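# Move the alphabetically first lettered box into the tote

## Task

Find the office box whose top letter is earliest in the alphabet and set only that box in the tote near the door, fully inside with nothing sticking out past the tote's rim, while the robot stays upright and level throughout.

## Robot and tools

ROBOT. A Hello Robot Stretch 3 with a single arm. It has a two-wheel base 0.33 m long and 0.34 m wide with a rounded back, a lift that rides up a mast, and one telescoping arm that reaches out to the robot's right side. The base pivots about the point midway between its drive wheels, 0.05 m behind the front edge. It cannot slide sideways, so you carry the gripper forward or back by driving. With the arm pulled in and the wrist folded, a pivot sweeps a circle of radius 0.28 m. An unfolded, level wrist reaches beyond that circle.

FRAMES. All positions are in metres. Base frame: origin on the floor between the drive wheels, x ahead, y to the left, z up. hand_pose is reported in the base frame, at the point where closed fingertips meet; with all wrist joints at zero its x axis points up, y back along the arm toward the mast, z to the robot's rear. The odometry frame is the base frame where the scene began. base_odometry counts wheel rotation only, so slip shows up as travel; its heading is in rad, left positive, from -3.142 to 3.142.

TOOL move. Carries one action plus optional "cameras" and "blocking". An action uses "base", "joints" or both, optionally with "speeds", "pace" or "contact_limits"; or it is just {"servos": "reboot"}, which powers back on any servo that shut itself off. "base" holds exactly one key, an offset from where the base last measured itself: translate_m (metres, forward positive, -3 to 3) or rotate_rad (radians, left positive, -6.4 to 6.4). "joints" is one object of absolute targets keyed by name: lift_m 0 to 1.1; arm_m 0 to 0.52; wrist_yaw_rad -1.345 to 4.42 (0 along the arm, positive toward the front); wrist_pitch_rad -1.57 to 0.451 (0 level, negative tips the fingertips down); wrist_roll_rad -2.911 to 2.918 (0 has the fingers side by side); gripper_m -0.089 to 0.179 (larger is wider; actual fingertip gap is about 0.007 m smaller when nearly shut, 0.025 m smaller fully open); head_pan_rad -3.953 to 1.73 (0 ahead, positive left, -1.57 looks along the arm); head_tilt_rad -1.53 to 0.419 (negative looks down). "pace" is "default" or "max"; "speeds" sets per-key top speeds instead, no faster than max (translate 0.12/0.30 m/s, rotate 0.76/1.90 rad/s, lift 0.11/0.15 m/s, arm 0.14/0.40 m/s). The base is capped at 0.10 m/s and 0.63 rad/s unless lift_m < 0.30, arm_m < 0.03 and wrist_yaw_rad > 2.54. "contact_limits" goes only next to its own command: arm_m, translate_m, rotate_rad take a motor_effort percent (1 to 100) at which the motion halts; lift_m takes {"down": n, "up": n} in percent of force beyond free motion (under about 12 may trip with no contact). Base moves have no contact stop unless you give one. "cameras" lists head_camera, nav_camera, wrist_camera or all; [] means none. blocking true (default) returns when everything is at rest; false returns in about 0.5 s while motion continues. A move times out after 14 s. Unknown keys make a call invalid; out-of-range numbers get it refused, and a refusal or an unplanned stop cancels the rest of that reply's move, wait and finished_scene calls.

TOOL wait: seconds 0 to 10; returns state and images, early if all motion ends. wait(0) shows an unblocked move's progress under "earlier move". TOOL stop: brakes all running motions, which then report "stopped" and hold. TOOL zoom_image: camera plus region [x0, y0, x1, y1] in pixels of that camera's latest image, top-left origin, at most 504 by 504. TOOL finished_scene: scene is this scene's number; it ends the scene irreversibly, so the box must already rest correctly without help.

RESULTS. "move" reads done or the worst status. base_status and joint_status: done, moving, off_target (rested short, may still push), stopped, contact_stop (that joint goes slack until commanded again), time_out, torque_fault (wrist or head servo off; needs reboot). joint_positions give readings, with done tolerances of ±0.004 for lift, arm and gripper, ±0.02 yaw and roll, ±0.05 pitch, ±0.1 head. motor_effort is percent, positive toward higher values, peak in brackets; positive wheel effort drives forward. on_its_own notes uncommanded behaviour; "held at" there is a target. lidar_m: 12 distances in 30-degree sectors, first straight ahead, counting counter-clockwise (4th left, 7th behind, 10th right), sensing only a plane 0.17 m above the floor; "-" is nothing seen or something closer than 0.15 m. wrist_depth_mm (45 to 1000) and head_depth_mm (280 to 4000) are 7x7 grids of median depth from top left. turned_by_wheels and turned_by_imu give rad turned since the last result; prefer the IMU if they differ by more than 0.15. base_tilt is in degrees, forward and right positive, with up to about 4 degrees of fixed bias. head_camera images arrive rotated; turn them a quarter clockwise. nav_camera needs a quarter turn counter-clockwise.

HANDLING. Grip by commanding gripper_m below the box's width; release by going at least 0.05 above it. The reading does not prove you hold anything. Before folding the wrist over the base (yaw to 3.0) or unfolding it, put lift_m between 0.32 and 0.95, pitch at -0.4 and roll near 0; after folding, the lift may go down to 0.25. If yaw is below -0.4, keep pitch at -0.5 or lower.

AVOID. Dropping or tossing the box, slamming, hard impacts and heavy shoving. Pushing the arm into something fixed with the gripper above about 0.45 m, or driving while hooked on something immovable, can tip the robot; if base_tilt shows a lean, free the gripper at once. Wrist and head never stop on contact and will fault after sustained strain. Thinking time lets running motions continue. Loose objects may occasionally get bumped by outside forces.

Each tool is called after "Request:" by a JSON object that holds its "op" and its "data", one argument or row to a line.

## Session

Request:
{"op": "move", "data": {
  "joints": {"head_tilt_rad": -0.3, "head_pan_rad": 0},
  "cameras": ["head_camera", "nav_camera"]
}}

Scene clock: 0.77 s.
move: done
base_odometry: x=+0.000 y=+0.000 heading=+0.000
turned_by_wheels: +0.000
turned_by_imu: +0.000
base_tilt: forward=+1.0 right=-0.3
lidar_m: 1.39 2.07 1.11 0.87 0.86 0.91 1.35 1.08 1.13 0.89 0.88 0.94
head_depth_mm: 1251 1273 1304 1346 1378 1401 1446 / 1460 1500 1538 1586 1627 1688 1587 / 1738 1804 1883 1923 1983 1930 1586 / 1944 2074 2175 2265 2413 1989 1562 / 1868 1956 2080 2210 2321 1901 1572 / 1825 1892 1991 2109 2235 1899 1557 / 1739 1838 1906 2058 2129 1970 1574
base_status: not commanded
joint_positions: lift_m=+0.410 arm_m=+0.002 wrist_yaw_rad=+2.888 wrist_pitch_rad=-0.323 wrist_roll_rad=+0.000 gripper_m=+0.037 head_pan_rad=+0.000 head_tilt_rad=-0.298
joint_status: all done
measured_speeds: all 0
motor_effort: left_wheel=-0.4(0.5) right_wheel=+1.3(2.4) lift_m=+26.0(26.5) arm_m=-10.1(10.3) wrist_yaw_rad=+0.7(1.3) wrist_pitch_rad=+2.4(3.1) wrist_roll_rad=+0.6(1.1) gripper_m=+0.0(1.0) head_pan_rad=-0.2(1.4) head_tilt_rad=-0.3(2.2)
hand_pose: x=+0.0377 y=+0.0812 z=+0.4448 quat_wxyz=(+0.201, +0.706, +0.025, +0.678) (m; base frame)
wrist_depth_mm: - 718 - - - - - / 133 739 - - - - - / 140 175 - - - - - / 150 168 - - - - - / 160 171 959 913 913 923 928 / 709 182 128 695 721 745 741 / 625 192 602 626 583 622 629
pictures: head_camera (sideways), nav_camera (sideways)
Images, in order (width x height): head_camera 896x504, nav_camera 672x504.

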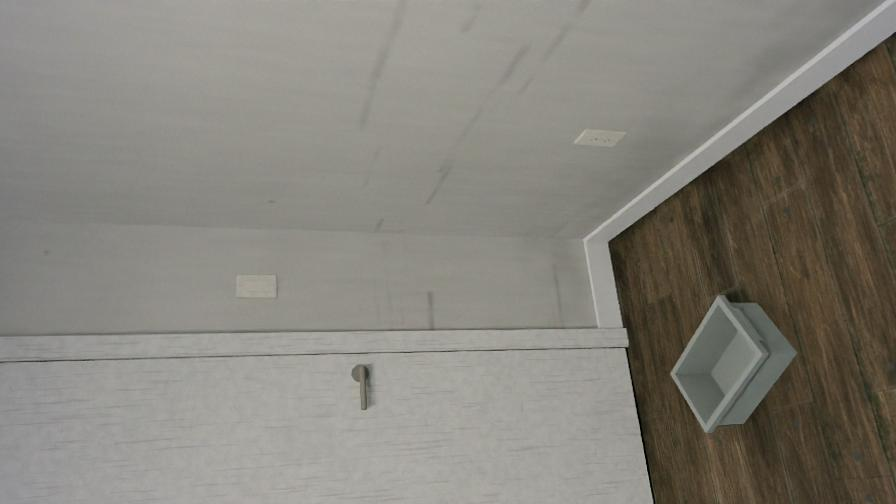

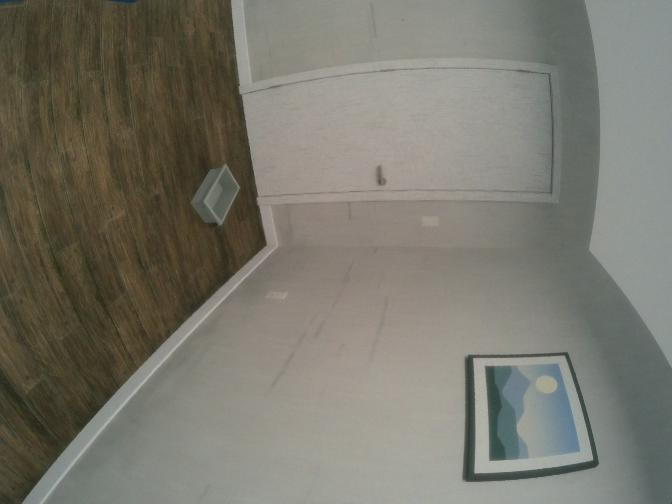

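Request:
{"op": "move", "data": {
  "joints": {"head_tilt_rad": -0.3, "head_pan_rad": 1.5},
  "cameras": ["nav_camera"]
}}

Request:
{"op": "move", "data": {
  "joints": {"head_tilt_rad": -0.3, "head_pan_rad": -1.57},
  "cameras": ["nav_camera"]
}}

Request:
{"op": "move", "data": {
  "joints": {"head_tilt_rad": -0.3, "head_pan_rad": -3.14},
  "cameras": ["nav_camera"]
}}

Scene clock: 8.63 s.
move: done
base_odometry: x=+0.000 y=+0.000 heading=+0.000
turned_by_wheels: +0.000
turned_by_imu: +0.001
base_tilt: forward=+0.9 right=-0.1
lidar_m: 1.39 2.07 1.11 0.86 0.86 0.91 1.35 1.08 1.14 0.89 0.88 0.94
head_depth_mm: 894 953 1020 1090 1173 1264 1386 / 858 911 965 1032 1108 1192 1294 / 826 870 927 986 1054 1132 1217 / 792 831 884 941 999 1071 1144 / 763 798 849 898 948 1020 1082 / 748 778 818 868 917 975 1032 / 709 746 778 827 867 921 979
base_status: not commanded
joint_positions: lift_m=+0.410 arm_m=+0.002 wrist_yaw_rad=+2.888 wrist_pitch_rad=-0.323 wrist_roll_rad=+0.000 gripper_m=+0.037 head_pan_rad=+1.531 head_tilt_rad=-0.300
joint_status: all done
measured_speeds: all 0
motor_effort: left_wheel=-0.3(0.4) right_wheel=+2.1(2.5) lift_m=+27.0(27.2) arm_m=-21.7(22.1) wrist_yaw_rad=+0.9(1.4) wrist_pitch_rad=+2.9(3.1) wrist_roll_rad=+0.8(1.0) gripper_m=+0.4(1.2) head_pan_rad=-0.9(5.1) head_tilt_rad=-0.9(5.6)
hand_pose: x=+0.0377 y=+0.0812 z=+0.4448 quat_wxyz=(+0.201, +0.706, +0.025, +0.678) (m; base frame)
wrist_depth_mm: - 711 - - - - - / 133 744 - - - - - / 141 175 - - - - - / 150 168 - - - - - / 160 171 983 940 915 902 903 / 712 184 127 707 714 752 751 / 619 193 612 623 585 623 624
pictures: nav_camera (sideways)
Images, in order (width x height): nav_camera 672x504.

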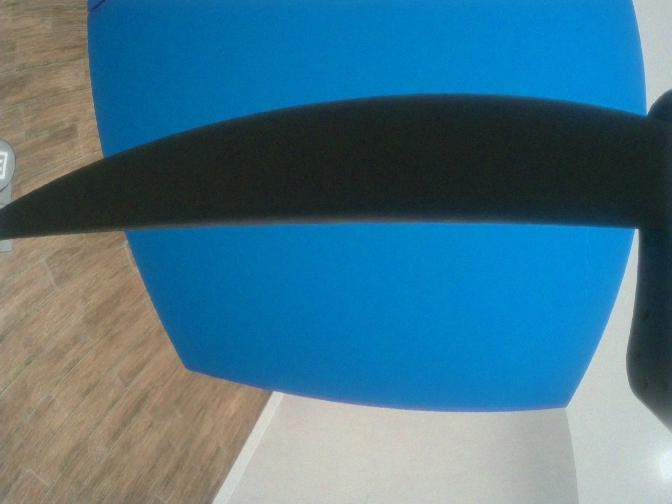

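Scene clock: 10.37 s.
move: done
base_odometry: x=+0.000 y=+0.000 heading=+0.000
turned_by_wheels: +0.000
turned_by_imu: +0.000
base_tilt: forward=+0.9 right=-0.1
lidar_m: 1.39 2.07 1.11 0.87 0.86 0.91 1.35 1.08 1.14 0.89 0.88 0.94
head_depth_mm: 923 980 1044 1117 1205 1309 1417 / 881 934 996 1061 1146 1234 1332 / 846 893 947 1011 1085 1162 1245 / 812 853 903 960 1027 1103 1177 / 780 818 865 921 974 1043 1116 / 750 787 831 878 929 990 1060 / 724 760 793 842 887 942 1011
base_status: not commanded
joint_positions: lift_m=+0.410 arm_m=+0.002 wrist_yaw_rad=+2.888 wrist_pitch_rad=-0.323 wrist_roll_rad=+0.000 gripper_m=+0.037 head_pan_rad=-1.617 head_tilt_rad=-0.300
joint_status: all done
measured_speeds: all 0
motor_effort: left_wheel=-0.2(0.5) right_wheel=+2.1(2.6) lift_m=+27.2(27.5) arm_m=-23.3(23.6) wrist_yaw_rad=+0.9(1.3) wrist_pitch_rad=+2.9(3.2) wrist_roll_rad=+0.8(1.1) gripper_m=+0.0(1.6) head_pan_rad=+1.1(5.0) head_tilt_rad=-0.8(4.4)
hand_pose: x=+0.0377 y=+0.0812 z=+0.4448 quat_wxyz=(+0.201, +0.706, +0.025, +0.678) (m; base frame)
wrist_depth_mm: - 729 - - - - - / 133 744 - - - - - / 140 174 - - - - - / 150 167 - - - - - / 160 171 959 941 922 934 902 / 706 182 128 700 721 760 742 / 625 193 606 630 590 633 633
pictures: nav_camera (sideways)
Images, in order (width x height): nav_camera 672x504.

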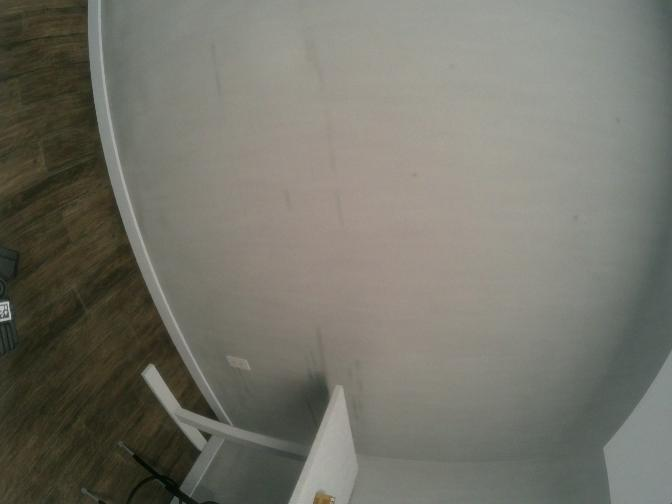

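Scene clock: 11.60 s.
move: done
base_odometry: x=+0.000 y=+0.000 heading=+0.000
turned_by_wheels: +0.000
turned_by_imu: +0.000
base_tilt: forward=+0.8 right=+0.0
lidar_m: 1.39 2.07 1.10 0.87 0.86 0.92 1.35 1.08 1.14 0.89 0.88 0.94
head_depth_mm: 1150 1181 1206 1232 1274 1315 1361 / 1327 1354 1393 1362 1493 1548 1546 / 1558 1609 1652 1294 1800 1860 1578 / 1584 1675 1769 1181 1920 1647 1570 / 1526 1612 1703 1170 1911 1964 1581 / 1475 1553 1636 1158 1831 1910 1579 / 1421 1488 1569 1140 1740 1822 1470
base_status: not commanded
joint_positions: lift_m=+0.410 arm_m=+0.002 wrist_yaw_rad=+2.888 wrist_pitch_rad=-0.323 wrist_roll_rad=+0.000 gripper_m=+0.037 head_pan_rad=-3.189 head_tilt_rad=-0.300
joint_status: all done
measured_speeds: all 0
motor_effort: left_wheel=-0.4(0.4) right_wheel=+2.0(2.7) lift_m=+27.6(27.9) arm_m=-23.5(23.9) wrist_yaw_rad=+1.0(1.2) wrist_pitch_rad=+2.7(3.2) wrist_roll_rad=+0.5(1.1) gripper_m=-0.5(1.1) head_pan_rad=+2.4(5.6) head_tilt_rad=-1.9(3.1)
hand_pose: x=+0.0377 y=+0.0812 z=+0.4448 quat_wxyz=(+0.201, +0.706, +0.025, +0.678) (m; base frame)
wrist_depth_mm: - 707 - - - - - / 133 753 - - - - - / 140 174 - - - - - / 150 168 - - - - - / 160 172 946 927 933 919 938 / 708 182 127 700 714 750 747 / 628 192 616 630 583 628 624
pictures: nav_camera (sideways)
Images, in order (width x height): nav_camera 672x504.

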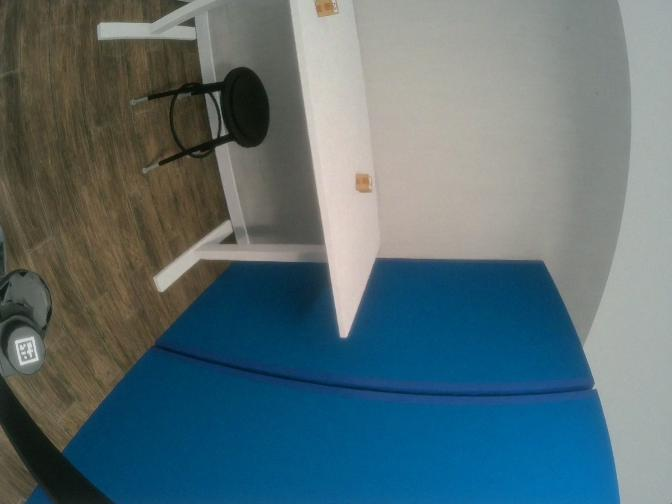

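Request:
{"op": "move", "data": {
  "joints": {"head_tilt_rad": -0.4, "head_pan_rad": -2.75},
  "cameras": ["head_camera"]
}}

Request:
{"op": "move", "data": {
  "joints": {"head_tilt_rad": -0.35, "head_pan_rad": 0.75},
  "cameras": ["nav_camera"]
}}

Scene clock: 17.63 s.
move: done
base_odometry: x=+0.000 y=+0.000 heading=+0.000
turned_by_wheels: +0.000
turned_by_imu: +0.001
base_tilt: forward=+1.0 right=+0.0
lidar_m: 1.38 2.07 1.11 0.87 0.86 0.91 1.36 1.08 1.14 0.89 0.88 0.94
head_depth_mm: 1412 1531 1584 1106 1939 1776 1451 / 1428 1525 1562 1103 1922 1793 1446 / 1432 1532 1553 1095 1885 1725 1435 / 1438 1532 1538 1084 1367 1761 1430 / 1448 1544 1538 1074 1431 1662 1430 / 1449 1537 1522 1073 1965 1759 1441 / 1451 1543 1512 1048 1959 1697 1431
base_status: not commanded
joint_positions: lift_m=+0.410 arm_m=+0.002 wrist_yaw_rad=+2.888 wrist_pitch_rad=-0.323 wrist_roll_rad=+0.000 gripper_m=+0.037 head_pan_rad=-2.741 head_tilt_rad=-0.401
joint_status: all done
measured_speeds: all 0
motor_effort: left_wheel=-0.3(0.5) right_wheel=+2.1(2.4) lift_m=+28.5(28.6) arm_m=-22.6(23.3) wrist_yaw_rad=+1.1(1.3) wrist_pitch_rad=+2.4(3.0) wrist_roll_rad=+0.8(1.0) gripper_m=-0.1(1.2) head_pan_rad=+1.5(4.8) head_tilt_rad=-1.6(3.5)
hand_pose: x=+0.0377 y=+0.0812 z=+0.4448 quat_wxyz=(+0.201, +0.706, +0.025, +0.678) (m; base frame)
wrist_depth_mm: - 719 - - - - - / 133 753 - - - - - / 140 174 - - - - - / 149 167 - - - - - / 160 172 967 916 921 901 950 / 720 183 127 690 712 744 744 / 620 193 603 626 589 619 624
pictures: head_camera (sideways)
Images, in order (width x height): head_camera 896x504.

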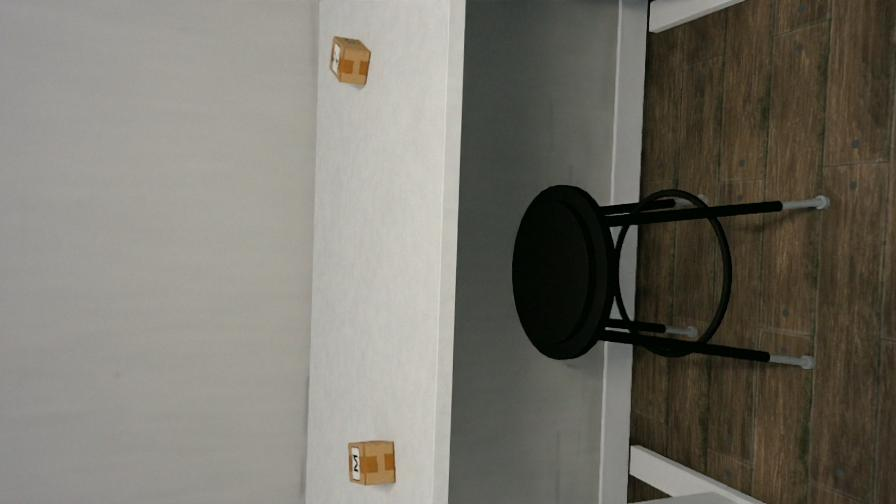

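Scene clock: 20.93 s.
move: done
base_odometry: x=+0.000 y=+0.000 heading=+0.000
turned_by_wheels: +0.000
turned_by_imu: +0.000
base_tilt: forward=+1.0 right=-0.1
lidar_m: 1.39 2.07 1.11 0.87 0.86 0.91 1.35 1.08 1.14 0.89 0.88 0.94
head_depth_mm: 1740 1829 1931 2040 2199 1880 1511 / 1837 1929 2042 2164 2280 1867 1505 / 1897 2003 2124 2280 2380 1875 1504 / 1961 2054 2211 2377 2443 1848 1514 / 2060 2167 2304 2497 2485 1853 1496 / 2128 2304 2429 2589 2335 1798 1491 / 1158 1197 1249 1305 1370 1444 1452
base_status: not commanded
joint_positions: lift_m=+0.410 arm_m=+0.002 wrist_yaw_rad=+2.888 wrist_pitch_rad=-0.323 wrist_roll_rad=+0.000 gripper_m=+0.037 head_pan_rad=+0.766 head_tilt_rad=-0.351
joint_status: all done
measured_speeds: translate_m=+0.000 rotate_rad=+0.000 lift_m=+0.000 arm_m=+0.000 wrist_yaw_rad=+0.000 wrist_pitch_rad=+0.000 wrist_roll_rad=+0.000 head_pan_rad=-0.024 head_tilt_rad=+0.000
motor_effort: left_wheel=-0.4(0.5) right_wheel=+2.0(2.7) lift_m=+29.0(29.1) arm_m=-22.8(23.2) wrist_yaw_rad=+0.2(1.3) wrist_pitch_rad=+2.8(3.1) wrist_roll_rad=+0.8(1.1) gripper_m=+0.5(1.5) head_pan_rad=-2.8(5.8) head_tilt_rad=+3.3(7.0)
hand_pose: x=+0.0377 y=+0.0812 z=+0.4448 quat_wxyz=(+0.201, +0.706, +0.025, +0.678) (m; base frame)
wrist_depth_mm: - 706 - - - - - / 133 740 - - - - - / 140 175 - - - - - / 150 168 - - - - - / 160 172 976 921 918 932 922 / 712 182 128 697 726 761 762 / 627 192 608 626 590 630 627
pictures: nav_camera (sideways)
Images, in order (width x height): nav_camera 672x504.

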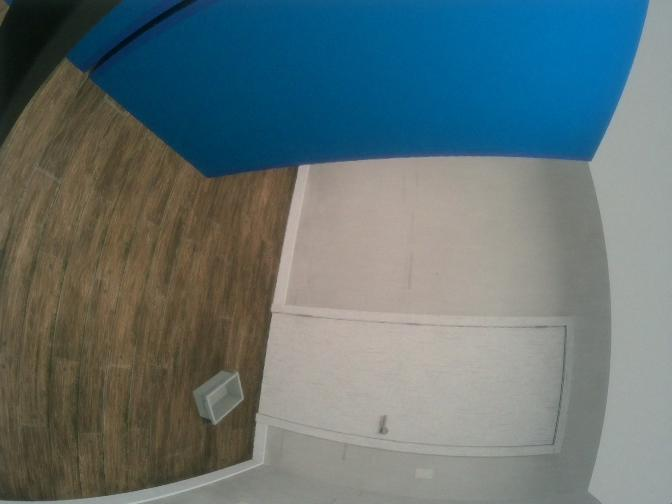

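Request:
{"op": "move", "data": {
  "joints": {"head_tilt_rad": -0.4, "head_pan_rad": -2.75},
  "cameras": ["head_camera"]
}}

Request:
{"op": "zoom_image", "data": {
  "camera": "head_camera",
  "region": [310, 20, 410, 120]
}}

Request:
{"op": "zoom_image", "data": {
  "camera": "head_camera",
  "region": [320, 404, 420, 504]
}}

Scene clock: 42.07 s.
move: done
base_odometry: x=+0.000 y=+0.000 heading=+0.000
turned_by_wheels: +0.000
turned_by_imu: +0.001
base_tilt: forward=+1.0 right=+0.0
lidar_m: 1.39 2.07 1.11 0.87 0.86 0.92 1.35 1.08 1.14 0.89 0.88 0.94
head_depth_mm: 1435 1511 1596 1108 1927 1789 1434 / 1425 1528 1575 1098 1936 1783 1449 / 1432 1535 1577 1093 1919 1778 1448 / 1427 1533 1562 1089 1372 1710 1436 / 1444 1533 1536 1086 1362 1707 1428 / 1443 1552 1513 1076 1947 1700 1431 / 1447 1527 1517 1046 1944 1755 1432
base_status: not commanded
joint_positions: lift_m=+0.410 arm_m=+0.002 wrist_yaw_rad=+2.888 wrist_pitch_rad=-0.323 wrist_roll_rad=+0.000 gripper_m=+0.037 head_pan_rad=-2.765 head_tilt_rad=-0.399
joint_status: all done
measured_speeds: translate_m=+0.000 rotate_rad=+0.000 lift_m=+0.000 arm_m=+0.000 wrist_yaw_rad=+0.000 wrist_pitch_rad=+0.000 wrist_roll_rad=+0.000 head_pan_rad=+0.024 head_tilt_rad=+0.000
motor_effort: left_wheel=-0.2(0.4) right_wheel=+2.0(2.7) lift_m=+30.5(30.5) arm_m=-22.6(22.9) wrist_yaw_rad=+0.6(1.3) wrist_pitch_rad=+2.9(3.1) wrist_roll_rad=+0.8(1.1) gripper_m=+0.2(1.2) head_pan_rad=+3.6(5.6) head_tilt_rad=-2.0(4.4)
hand_pose: x=+0.0377 y=+0.0812 z=+0.4448 quat_wxyz=(+0.201, +0.706, +0.025, +0.678) (m; base frame)
wrist_depth_mm: - 716 - - - - - / 133 739 - - - - - / 140 175 - - - - - / 150 167 - - - - - / 160 172 928 920 909 928 936 / 710 182 128 687 720 735 743 / 632 192 611 616 591 634 618
pictures: head_camera (sideways)
Images, in order (width x height): head_camera 896x504.

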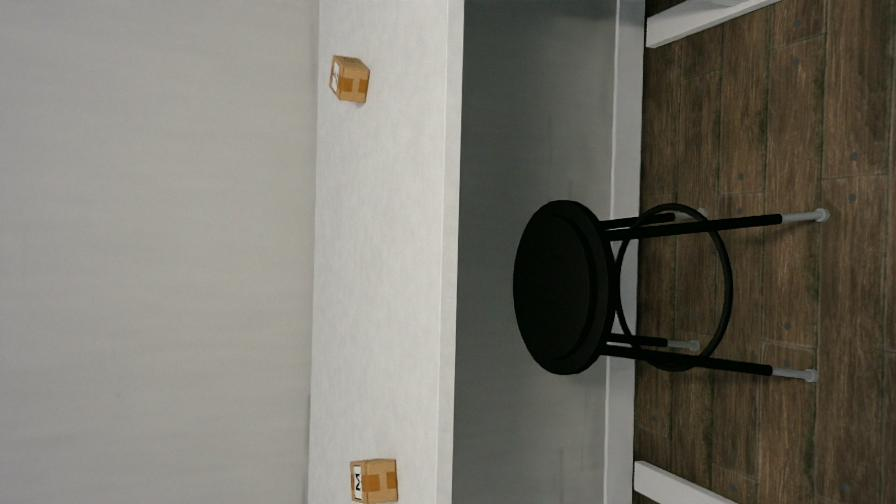

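Scaled by 5.040 from the camera's 896x504 image, which has a finer 1280x720 frame.

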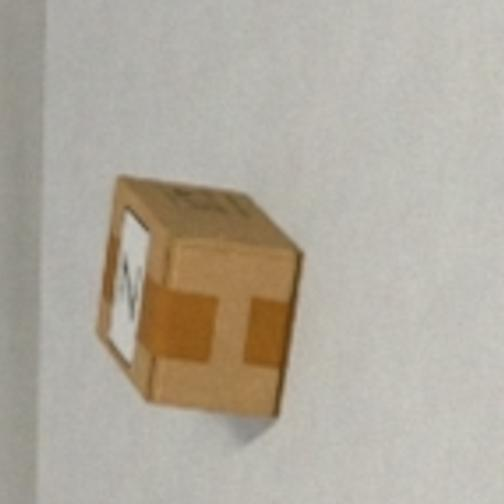

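Scaled by 5.040 from the camera's 896x504 image, which has a finer 1280x720 frame.

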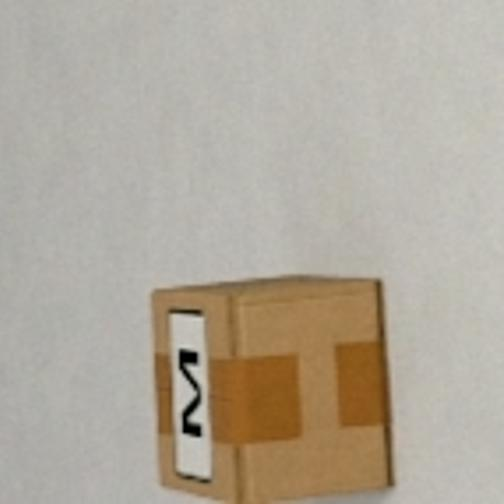

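Request:
{"op": "move", "data": {
  "base": {"rotate_rad": 0.655},
  "joints": {"lift_m": 0.28, "head_pan_rad": 1.2, "head_tilt_rad": -0.3},
  "pace": "max",
  "cameras": []
}}

Request:
{"op": "move", "data": {
  "base": {"translate_m": 1.6},
  "pace": "max",
  "cameras": ["head_camera", "nav_camera"]
}}

Scene clock: 51.40 s.
move: done
base_odometry: x=+0.000 y=+0.000 heading=+0.655
turned_by_wheels: +0.655
turned_by_imu: +0.653
base_tilt: forward=+1.0 right=-0.2
lidar_m: 2.07 1.01 0.85 0.85 0.96 1.35 1.11 1.04 0.88 0.88 0.99 1.65
head_depth_mm: 734 775 820 866 930 993 1066 / 738 774 818 866 919 984 1058 / 728 765 812 864 923 981 1049 / 721 757 803 849 906 967 1039 / 716 759 800 844 900 957 1027 / 710 753 791 838 892 947 1018 / 712 744 789 837 884 940 1015
base_status: done
joint_positions: lift_m=+0.280 arm_m=+0.002 wrist_yaw_rad=+2.888 wrist_pitch_rad=-0.324 wrist_roll_rad=+0.000 gripper_m=+0.037 head_pan_rad=+1.216 head_tilt_rad=-0.301
joint_status: all done
measured_speeds: translate_m=+0.000 rotate_rad=+0.000 lift_m=+0.000 arm_m=+0.000 wrist_yaw_rad=+0.000 wrist_pitch_rad=+0.000 wrist_roll_rad=+0.000 head_pan_rad=-0.024 head_tilt_rad=+0.000
motor_effort: left_wheel=-8.6(15.3) right_wheel=+8.9(13.9) lift_m=+23.0(27.8) arm_m=-21.8(23.5) wrist_yaw_rad=+0.7(1.5) wrist_pitch_rad=+2.9(3.4) wrist_roll_rad=+0.8(1.1) gripper_m=+0.4(1.2) head_pan_rad=-3.0(5.0) head_tilt_rad=+3.7(5.9)
hand_pose: x=+0.0376 y=+0.0810 z=+0.3143 quat_wxyz=(+0.202, +0.706, +0.025, +0.678) (m; base frame)
wrist_depth_mm: - 139 - - 784 - - / 133 - - - 845 - - / 140 155 - - 913 - - / 149 164 860 862 884 881 927 / 167 172 741 706 713 718 714 / 548 183 128 537 553 572 573 / 474 192 292 484 464 479 483
pictures: none
No camera images: "cameras" was empty.

Scene clock: 58.13 s.
move: done
base_odometry: x=+1.269 y=+0.974 heading=+0.655
turned_by_wheels: +0.000
turned_by_imu: -0.001
base_tilt: forward=+1.0 right=-0.1
lidar_m: 0.51 0.61 1.01 0.92 0.78 0.95 2.64 1.46 1.23 1.17 0.62 0.51
head_depth_mm: 1296 1300 1301 1299 1309 1307 1317 / 1739 1736 1743 1691 1759 1751 1556 / 2696 2694 2678 2711 2475 1982 1581 / 3173 3308 3503 3701 2745 1978 1573 / 3109 3208 3469 3554 2717 1992 1552 / 3091 3254 3343 3531 2715 1966 1560 / 3078 3215 3288 3561 2655 1960 1561
base_status: done
joint_positions: lift_m=+0.280 arm_m=+0.002 wrist_yaw_rad=+2.888 wrist_pitch_rad=-0.324 wrist_roll_rad=+0.000 gripper_m=+0.037 head_pan_rad=+1.200 head_tilt_rad=-0.300
joint_status: not commanded
measured_speeds: all 0
motor_effort: left_wheel=+6.9(12.9) right_wheel=+1.4(15.6) lift_m=+29.3(29.3) arm_m=-17.4(22.2) wrist_yaw_rad=+0.7(1.3) wrist_pitch_rad=+2.9(3.5) wrist_roll_rad=+1.0(1.1) gripper_m=+0.6(1.2) head_pan_rad=-2.4(5.2) head_tilt_rad=+3.6(5.3)
hand_pose: x=+0.0376 y=+0.0810 z=+0.3143 quat_wxyz=(+0.202, +0.706, +0.025, +0.678) (m; base frame)
wrist_depth_mm: - - - - - - 554 / 133 - - - - - 543 / 140 171 - - - - 548 / 149 167 945 927 938 897 539 / 161 171 745 697 708 708 - / 558 183 127 539 550 584 552 / 483 193 293 478 467 482 486
pictures: head_camera (sideways), nav_camera (sideways)
Images, in order (width x height): head_camera 896x504, nav_camera 672x504.

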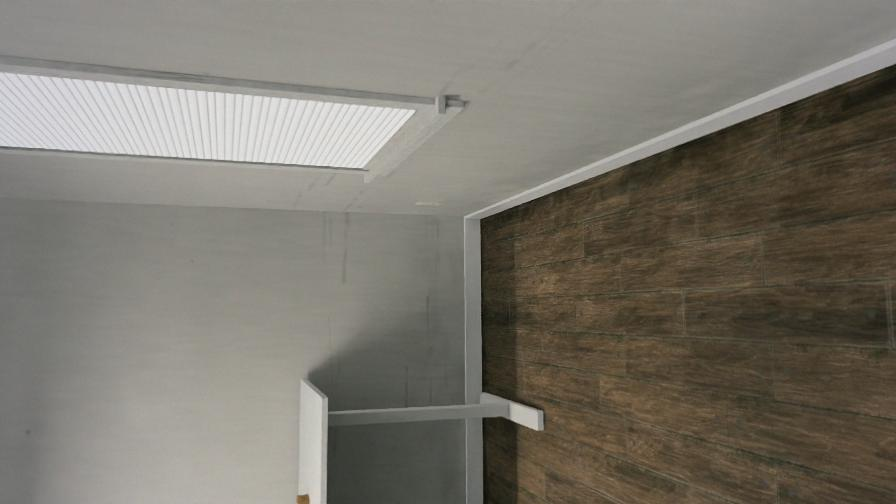

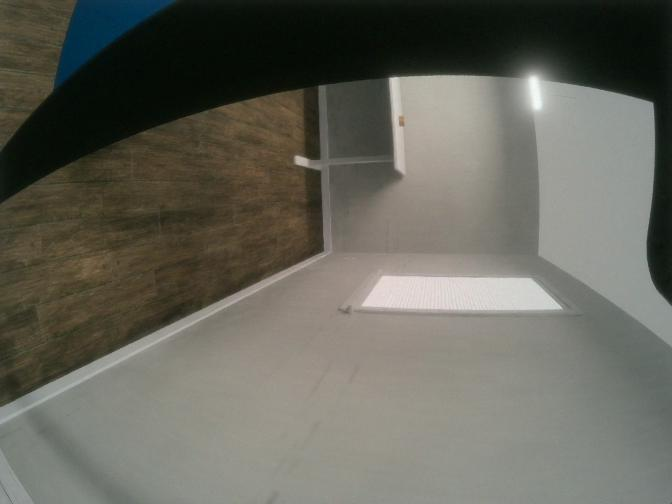

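Request:
{"op": "move", "data": {
  "base": {"rotate_rad": 1.253},
  "joints": {"head_pan_rad": 0.5},
  "pace": "max",
  "cameras": []
}}

Request:
{"op": "move", "data": {
  "base": {"translate_m": 1.0},
  "joints": {"head_pan_rad": 0.7, "head_tilt_rad": -0.3},
  "pace": "max",
  "cameras": ["head_camera", "nav_camera"]
}}

Scene clock: 63.70 s.
move: done
base_odometry: x=+1.269 y=+0.974 heading=+1.907
turned_by_wheels: +1.253
turned_by_imu: +1.249
base_tilt: forward=+1.0 right=+0.0
lidar_m: 1.49 0.68 0.66 1.39 1.97 1.32 1.23 0.84 0.56 0.51 0.55 0.70
head_depth_mm: 3037 3234 3281 3436 2737 2011 1590 / 3129 3347 3490 3624 2717 1987 1580 / 3262 3553 3609 3759 2723 1983 1577 / 844 896 955 1017 1093 1190 1480 / 710 744 781 826 872 931 990 / 607 636 665 699 728 769 815 / 537 561 593 624 669 716 776
base_status: done
joint_positions: lift_m=+0.280 arm_m=+0.002 wrist_yaw_rad=+2.888 wrist_pitch_rad=-0.324 wrist_roll_rad=+0.000 gripper_m=+0.037 head_pan_rad=+0.489 head_tilt_rad=-0.300
joint_status: all done
measured_speeds: all 0
motor_effort: left_wheel=-8.9(16.8) right_wheel=+8.6(17.7) lift_m=+27.0(30.4) arm_m=-23.5(23.5) wrist_yaw_rad=+0.4(1.3) wrist_pitch_rad=+3.1(3.4) wrist_roll_rad=+0.8(1.1) gripper_m=+0.1(1.3) head_pan_rad=+3.4(4.8) head_tilt_rad=+3.2(4.3)
hand_pose: x=+0.0376 y=+0.0810 z=+0.3143 quat_wxyz=(+0.202, +0.706, +0.025, +0.678) (m; base frame)
wrist_depth_mm: - - - - - 560 - / 133 - - - - 605 - / 140 - - - - - - / 150 169 907 934 875 - 852 / 166 172 759 718 706 718 717 / 554 183 128 532 556 578 584 / 483 193 296 484 462 484 485
pictures: none
No camera images: "cameras" was empty.

Scene clock: 68.40 s.
move: done
base_odometry: x=+0.939 y=+1.918 heading=+1.907
turned_by_wheels: +0.000
turned_by_imu: -0.001
base_tilt: forward=+1.1 right=+0.0
lidar_m: 1.19 2.16 2.74 0.53 0.54 0.68 2.21 0.69 0.46 0.43 0.44 0.55
head_depth_mm: 2314 2408 2453 2620 2665 1997 1591 / 2456 2581 2584 2821 2721 1982 1572 / 2624 2715 2783 3057 2720 1977 1571 / 2833 3018 3006 3178 2693 1972 1559 / 3000 3201 3302 3556 2674 1958 1575 / 3289 3468 3742 3771 2678 1962 1574 / 3539 3700 3814 3935 2681 1992 1559
base_status: done
joint_positions: lift_m=+0.280 arm_m=+0.002 wrist_yaw_rad=+2.888 wrist_pitch_rad=-0.324 wrist_roll_rad=+0.000 gripper_m=+0.037 head_pan_rad=+0.700 head_tilt_rad=-0.300
joint_status: all done
measured_speeds: all 0
motor_effort: left_wheel=+3.5(15.2) right_wheel=+1.1(14.3) lift_m=+24.6(27.1) arm_m=-21.8(23.6) wrist_yaw_rad=+0.4(1.2) wrist_pitch_rad=+2.9(3.5) wrist_roll_rad=+0.8(1.1) gripper_m=+0.1(1.3) head_pan_rad=+3.2(6.0) head_tilt_rad=+2.5(7.1)
hand_pose: x=+0.0376 y=+0.0810 z=+0.3143 quat_wxyz=(+0.202, +0.706, +0.025, +0.678) (m; base frame)
wrist_depth_mm: - 461 - - - - - / 133 485 - - - - - / 140 509 - - - - - / 150 160 929 941 905 925 937 / 498 168 703 710 717 721 708 / 534 183 127 530 558 581 573 / 480 193 294 482 469 482 479
pictures: head_camera (sideways), nav_camera (sideways)
Images, in order (width x height): head_camera 896x504, nav_camera 672x504.

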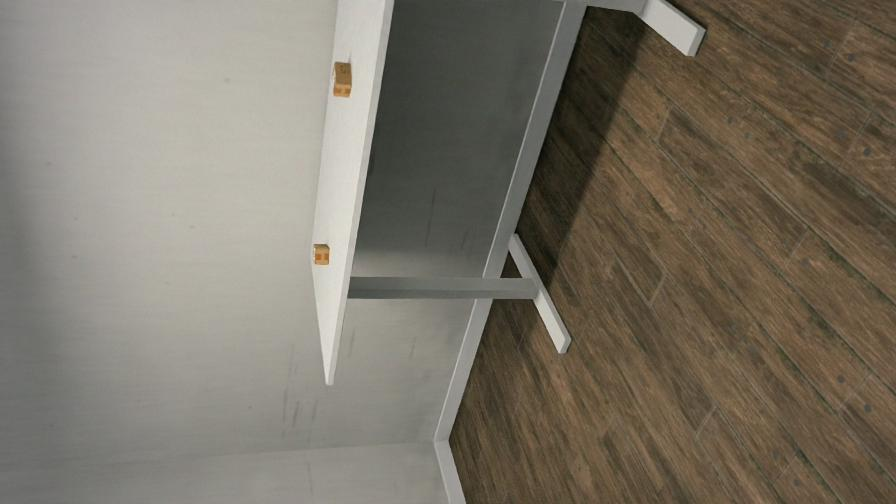

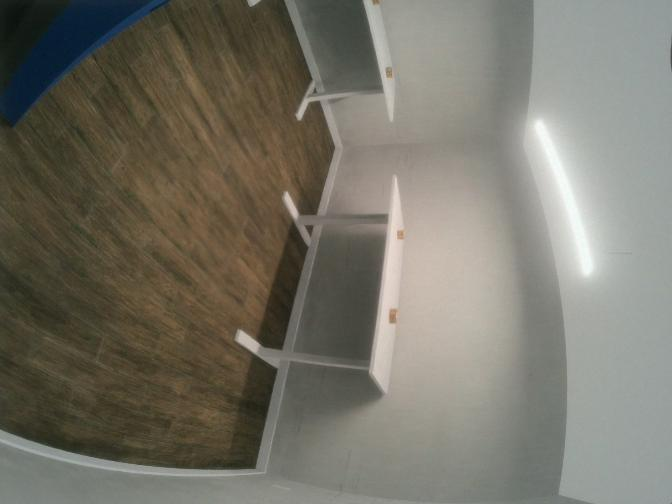

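Request:
{"op": "move", "data": {
  "base": {"rotate_rad": 0.849},
  "joints": {"head_pan_rad": 0.45, "head_tilt_rad": -0.3},
  "pace": "max",
  "cameras": ["head_camera"]
}}

Request:
{"op": "move", "data": {
  "base": {"translate_m": 1.5},
  "joints": {"head_pan_rad": -0.6, "head_tilt_rad": -0.35},
  "pace": "max",
  "cameras": ["head_camera"]
}}

Scene clock: 90.33 s.
move: done
base_odometry: x=+0.939 y=+1.918 heading=+2.756
turned_by_wheels: +0.849
turned_by_imu: +0.846
base_tilt: forward=+0.9 right=-0.1
lidar_m: 2.74 2.87 0.53 0.60 2.22 0.97 0.52 0.43 0.43 0.49 0.79 2.15
head_depth_mm: 3395 3596 3845 4000 2760 2007 1608 / 3295 3463 3741 3835 2756 2013 1583 / 3188 3372 3406 3695 2741 1993 1566 / 3041 3217 3333 3691 2700 1979 1566 / 2996 3205 3321 3470 2659 1986 1565 / 2927 3076 3181 3436 2675 1965 1568 / 2829 2946 3101 3249 2515 1886 1512
base_status: done
joint_positions: lift_m=+0.280 arm_m=+0.002 wrist_yaw_rad=+2.888 wrist_pitch_rad=-0.324 wrist_roll_rad=+0.000 gripper_m=+0.037 head_pan_rad=+0.451 head_tilt_rad=-0.300
joint_status: all done
measured_speeds: all 0
motor_effort: left_wheel=-7.7(17.4) right_wheel=+8.3(15.9) lift_m=+27.1(30.5) arm_m=-23.0(23.4) wrist_yaw_rad=+0.9(1.2) wrist_pitch_rad=+2.8(3.4) wrist_roll_rad=+0.8(1.1) gripper_m=-0.6(0.9) head_pan_rad=-3.0(5.9) head_tilt_rad=+2.1(3.4)
hand_pose: x=+0.0376 y=+0.0810 z=+0.3143 quat_wxyz=(+0.202, +0.706, +0.025, +0.678) (m; base frame)
wrist_depth_mm: - - - 531 499 - - / 133 - - - 518 - - / 140 - - - 546 - - / 150 169 874 - 725 921 930 / 166 172 740 649 619 714 699 / 551 183 128 536 556 574 574 / 478 194 293 483 466 481 480
pictures: head_camera (sideways)
Images, in order (width x height): head_camera 896x504.

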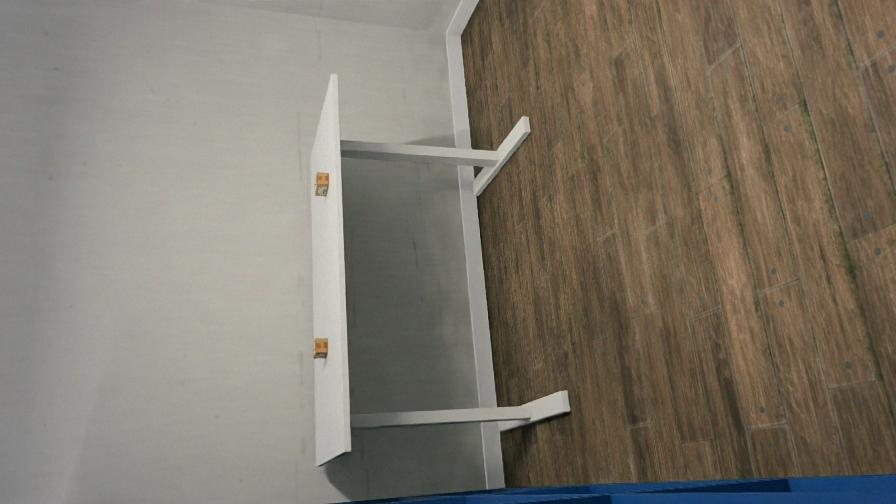

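Scene clock: 96.73 s.
move: done
base_odometry: x=-0.451 y=+2.482 heading=+2.756
turned_by_wheels: +0.000
turned_by_imu: -0.001
base_tilt: forward=+1.0 right=-0.2
lidar_m: 1.26 1.92 2.03 1.77 1.59 1.22 1.71 1.42 1.42 1.60 1.07 1.43
head_depth_mm: 1183 1247 1326 948 715 1640 1522 / 1202 1270 1350 1010 751 1664 1511 / 1225 1295 1364 1015 747 1699 1493 / 1248 1313 1393 1007 785 1718 1500 / 1266 1342 1414 998 782 1751 1495 / 1285 1369 1443 989 1682 1796 1497 / 1316 1403 1479 991 1735 1809 1493
base_status: done
joint_positions: lift_m=+0.280 arm_m=+0.002 wrist_yaw_rad=+2.888 wrist_pitch_rad=-0.324 wrist_roll_rad=+0.000 gripper_m=+0.037 head_pan_rad=-0.600 head_tilt_rad=-0.350
joint_status: all done
measured_speeds: all 0
motor_effort: left_wheel=+5.7(12.9) right_wheel=+0.3(18.3) lift_m=+23.8(27.6) arm_m=-17.6(23.2) wrist_yaw_rad=+0.6(1.3) wrist_pitch_rad=+2.8(3.5) wrist_roll_rad=+0.8(1.2) gripper_m=+0.7(1.6) head_pan_rad=+2.8(5.2) head_tilt_rad=-1.9(3.2)
hand_pose: x=+0.0376 y=+0.0810 z=+0.3143 quat_wxyz=(+0.202, +0.706, +0.025, +0.678) (m; base frame)
wrist_depth_mm: - - - - - - - / 133 - - - - - - / 140 - - - - - - / 150 169 910 931 916 917 926 / 166 172 737 700 709 712 716 / 543 182 128 537 560 577 579 / 476 193 296 480 467 483 482
pictures: head_camera (sideways)
Images, in order (width x height): head_camera 896x504.

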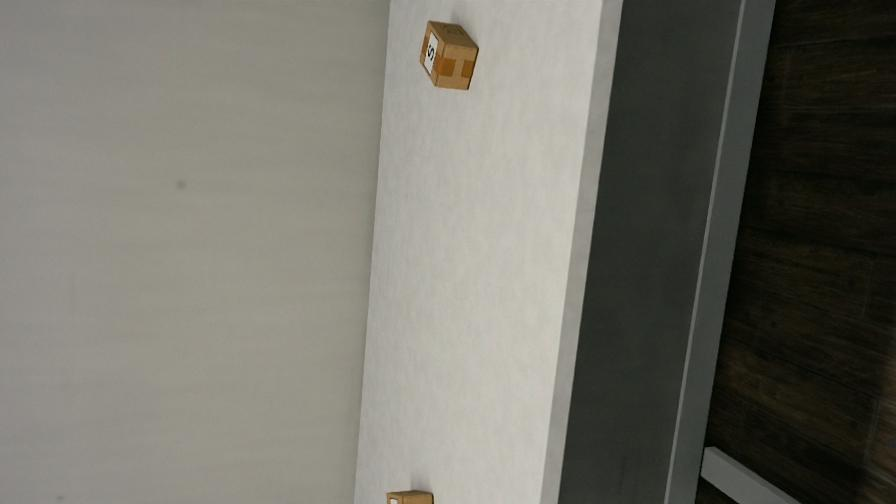

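Request:
{"op": "zoom_image", "data": {
  "camera": "head_camera",
  "region": [400, 5, 500, 105]
}}

Request:
{"op": "move", "data": {
  "joints": {"head_pan_rad": -0.3, "head_tilt_rad": -0.35},
  "cameras": ["head_camera"]
}}

Request:
{"op": "zoom_image", "data": {
  "camera": "head_camera",
  "region": [360, 202, 460, 302]
}}

Request:
{"op": "move", "data": {
  "joints": {"head_pan_rad": 0.88, "head_tilt_rad": -0.35},
  "cameras": ["head_camera"]
}}

Scaled by 5.040 from the camera's 896x504 image, which has a finer 1280x720 frame.

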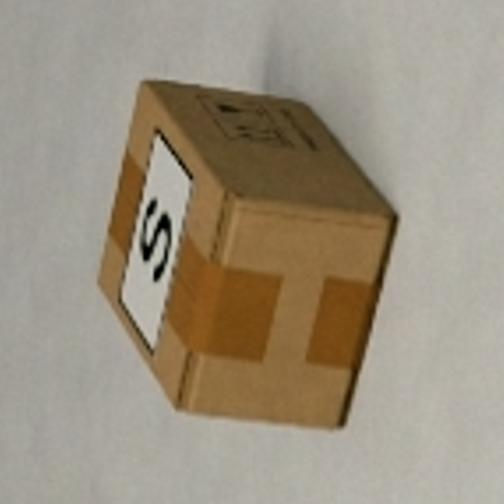

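Scene clock: 106.93 s.
move: done
base_odometry: x=-0.451 y=+2.482 heading=+2.756
turned_by_wheels: +0.000
turned_by_imu: +0.001
base_tilt: forward=+1.1 right=-0.1
lidar_m: 1.25 1.93 2.02 1.77 1.59 1.22 1.71 1.42 1.42 1.59 1.07 1.43
head_depth_mm: 1216 1266 1348 1025 717 1599 1509 / 1267 1343 1413 1019 751 1724 1506 / 1324 1400 1477 1007 1676 1769 1504 / 1397 1484 1557 1002 1804 1856 1504 / 1476 1570 1625 1004 1895 1676 1502 / 1558 1651 1754 992 2058 1798 1448 / 1638 1745 1881 1058 2204 1871 1472
base_status: not commanded
joint_positions: lift_m=+0.280 arm_m=+0.002 wrist_yaw_rad=+2.888 wrist_pitch_rad=-0.324 wrist_roll_rad=+0.000 gripper_m=+0.037 head_pan_rad=-0.292 head_tilt_rad=-0.350
joint_status: all done
measured_speeds: all 0
motor_effort: left_wheel=+5.7(5.9) right_wheel=+0.8(0.9) lift_m=+30.5(30.6) arm_m=-14.5(15.2) wrist_yaw_rad=+0.7(1.1) wrist_pitch_rad=+3.4(3.4) wrist_roll_rad=+1.1(1.1) gripper_m=-0.5(0.8) head_pan_rad=+3.1(4.5) head_tilt_rad=-1.1(3.8)
hand_pose: x=+0.0376 y=+0.0810 z=+0.3143 quat_wxyz=(+0.202, +0.706, +0.025, +0.678) (m; base frame)
wrist_depth_mm: - - - - - - - / 133 - - - - - - / 140 - - - - - - / 149 169 935 924 927 926 938 / 166 172 747 705 714 707 720 / 546 182 128 532 552 578 576 / 484 192 294 487 472 485 483
pictures: head_camera (sideways)
Images, in order (width x height): head_camera 896x504.

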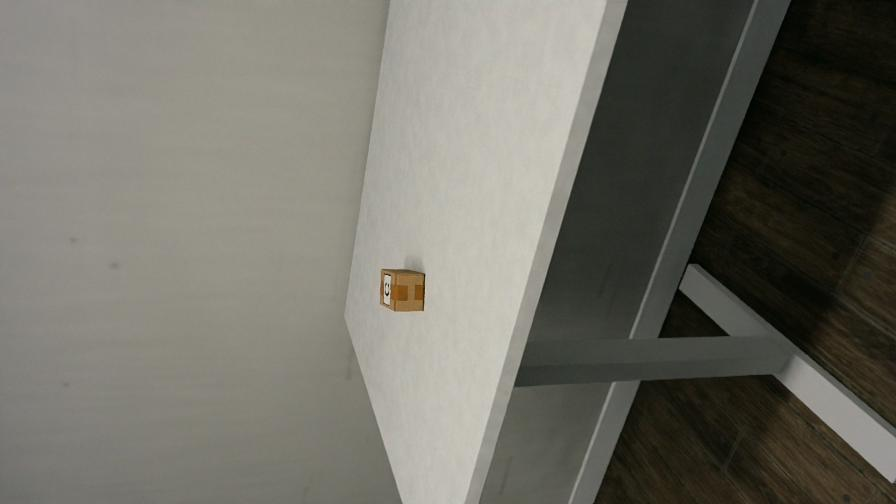

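Scaled by 5.040 from the camera's 896x504 image, which has a finer 1280x720 frame.

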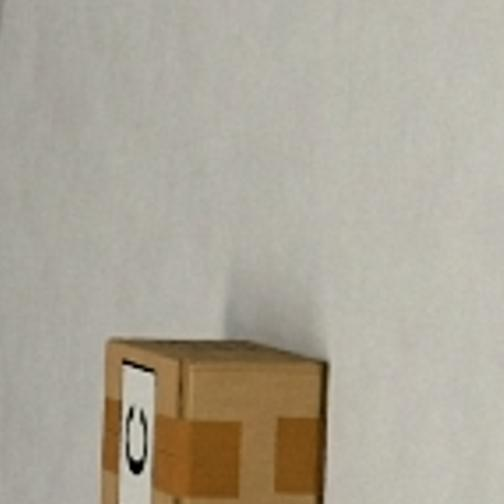

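Scene clock: 108.07 s.
move: done
base_odometry: x=-0.451 y=+2.482 heading=+2.756
turned_by_wheels: +0.000
turned_by_imu: +0.000
base_tilt: forward=+1.0 right=-0.1
lidar_m: 1.26 1.93 2.03 1.78 1.59 1.22 1.71 1.42 1.42 1.60 1.07 1.43
head_depth_mm: 1977 2071 2173 2316 2279 1877 1511 / 2009 2114 2203 2403 2521 1872 1510 / 1995 2152 2209 2433 2503 1873 1515 / 2042 2187 2228 2454 2535 1858 1493 / 2078 2199 2217 2506 2466 1862 1492 / 2097 2228 2171 2552 2482 1851 1496 / 2130 2252 2157 2527 2222 1841 1479
base_status: not commanded
joint_positions: lift_m=+0.280 arm_m=+0.002 wrist_yaw_rad=+2.888 wrist_pitch_rad=-0.324 wrist_roll_rad=+0.000 gripper_m=+0.037 head_pan_rad=+0.911 head_tilt_rad=-0.350
joint_status: all done
measured_speeds: all 0
motor_effort: left_wheel=+5.5(5.9) right_wheel=+0.6(1.1) lift_m=+30.3(30.6) arm_m=-13.3(14.8) wrist_yaw_rad=+0.6(1.2) wrist_pitch_rad=+3.1(3.3) wrist_roll_rad=+0.7(1.0) gripper_m=+0.4(1.1) head_pan_rad=-0.6(4.5) head_tilt_rad=-0.2(3.0)
hand_pose: x=+0.0376 y=+0.0810 z=+0.3143 quat_wxyz=(+0.202, +0.706, +0.025, +0.678) (m; base frame)
wrist_depth_mm: - - - - - - - / 133 - - - - - - / 141 - - - - - - / 150 168 920 953 920 906 926 / 167 172 747 710 711 702 701 / 542 183 128 536 552 575 582 / 483 193 294 478 463 483 481
pictures: head_camera (sideways)
Images, in order (width x height): head_camera 896x504.

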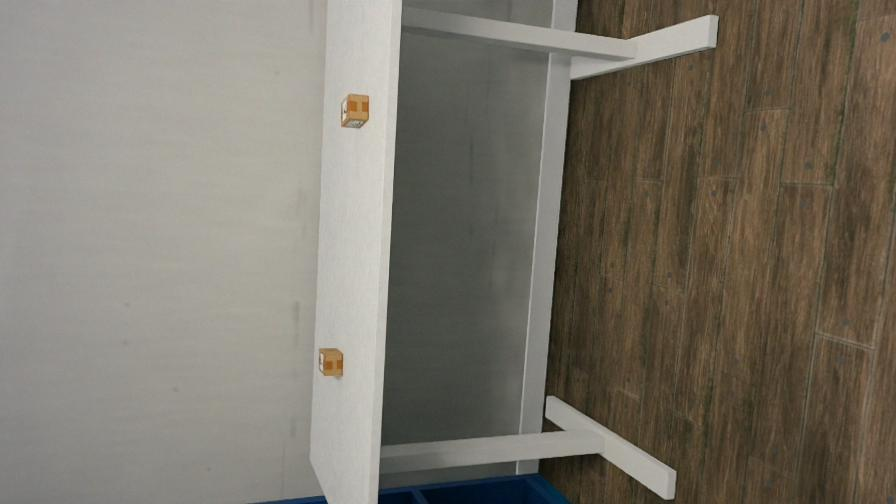

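Request:
{"op": "zoom_image", "data": {
  "camera": "head_camera",
  "region": [330, 85, 380, 135]
}}

Request:
{"op": "zoom_image", "data": {
  "camera": "head_camera",
  "region": [306, 337, 356, 387]
}}

Request:
{"op": "move", "data": {
  "joints": {"head_pan_rad": -0.3, "head_tilt_rad": -0.35},
  "cameras": ["head_camera"]
}}

Request:
{"op": "zoom_image", "data": {
  "camera": "head_camera",
  "region": [375, 265, 425, 315]
}}

Scaled by 10.080 from the camera's 896x504 image, which has a finer 1280x720 frame.

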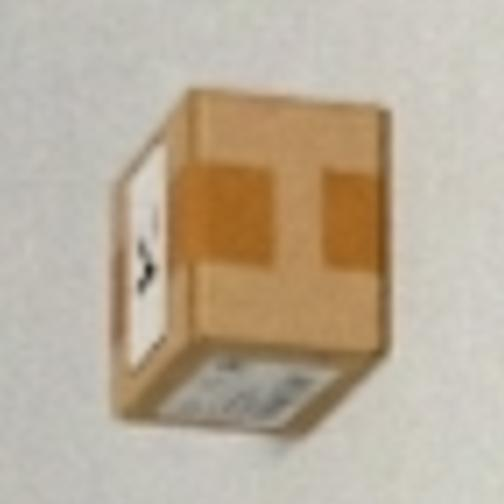

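Scaled by 10.080 from the camera's 896x504 image, which has a finer 1280x720 frame.

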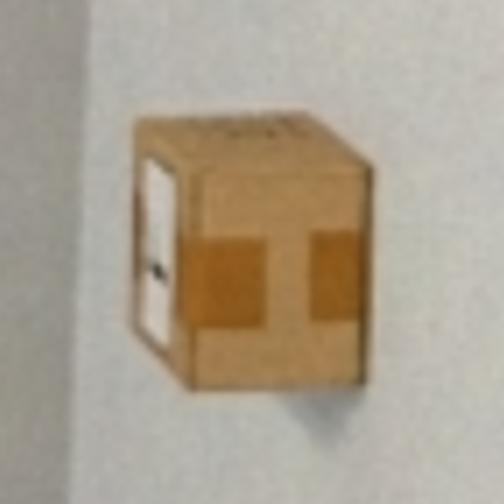

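Scene clock: 113.37 s.
move: done
base_odometry: x=-0.451 y=+2.482 heading=+2.756
turned_by_wheels: +0.000
turned_by_imu: +0.001
base_tilt: forward=+1.0 right=-0.1
lidar_m: 1.26 1.93 2.03 1.77 1.60 1.22 1.71 1.42 1.42 1.60 1.07 1.43
head_depth_mm: 1205 1272 1342 1026 719 1606 1509 / 1249 1324 1396 1017 751 1684 1515 / 1315 1384 1469 1014 789 1750 1502 / 1371 1447 1530 1004 1767 1818 1498 / 1431 1529 1584 1000 1897 1797 1490 / 1503 1594 1709 995 1425 1529 1472 / 1599 1698 1853 1052 2132 1855 1489
base_status: not commanded
joint_positions: lift_m=+0.280 arm_m=+0.002 wrist_yaw_rad=+2.888 wrist_pitch_rad=-0.324 wrist_roll_rad=+0.000 gripper_m=+0.037 head_pan_rad=-0.327 head_tilt_rad=-0.350
joint_status: all done
measured_speeds: all 0
motor_effort: left_wheel=+5.6(5.9) right_wheel=+0.7(1.1) lift_m=+30.3(30.5) arm_m=-9.8(11.3) wrist_yaw_rad=+0.9(1.2) wrist_pitch_rad=+2.8(3.4) wrist_roll_rad=+0.9(1.1) gripper_m=+0.2(1.2) head_pan_rad=-0.2(4.6) head_tilt_rad=-0.9(2.8)
hand_pose: x=+0.0376 y=+0.0810 z=+0.3143 quat_wxyz=(+0.202, +0.706, +0.025, +0.678) (m; base frame)
wrist_depth_mm: - - - - - - - / 133 - - - - - - / 140 - - - - - - / 149 169 939 940 948 954 937 / 166 173 738 705 698 705 710 / 550 183 127 529 553 574 576 / 477 193 295 478 467 482 486
pictures: head_camera (sideways)
Images, in order (width x height): head_camera 896x504.

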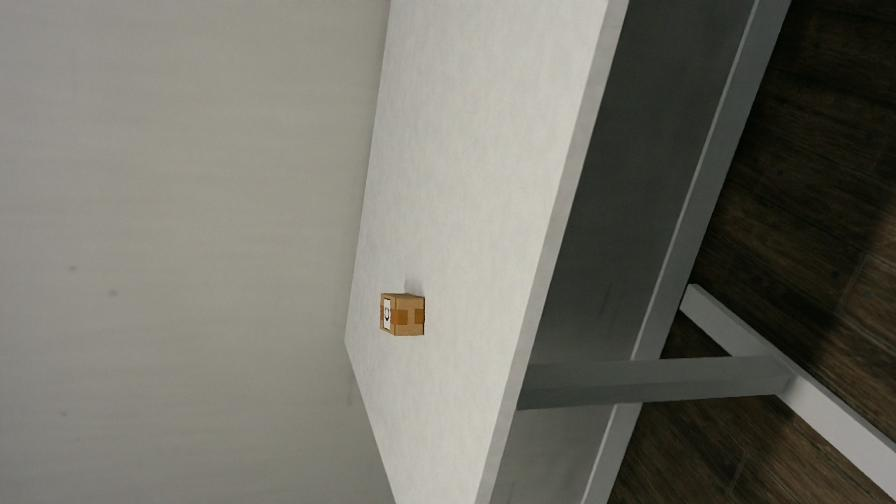

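Scaled by 10.080 from the camera's 896x504 image, which has a finer 1280x720 frame.

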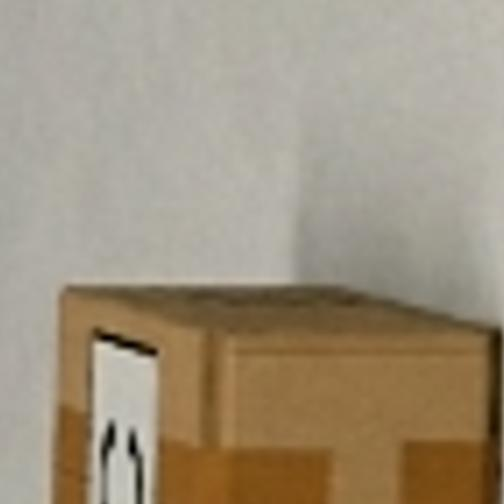

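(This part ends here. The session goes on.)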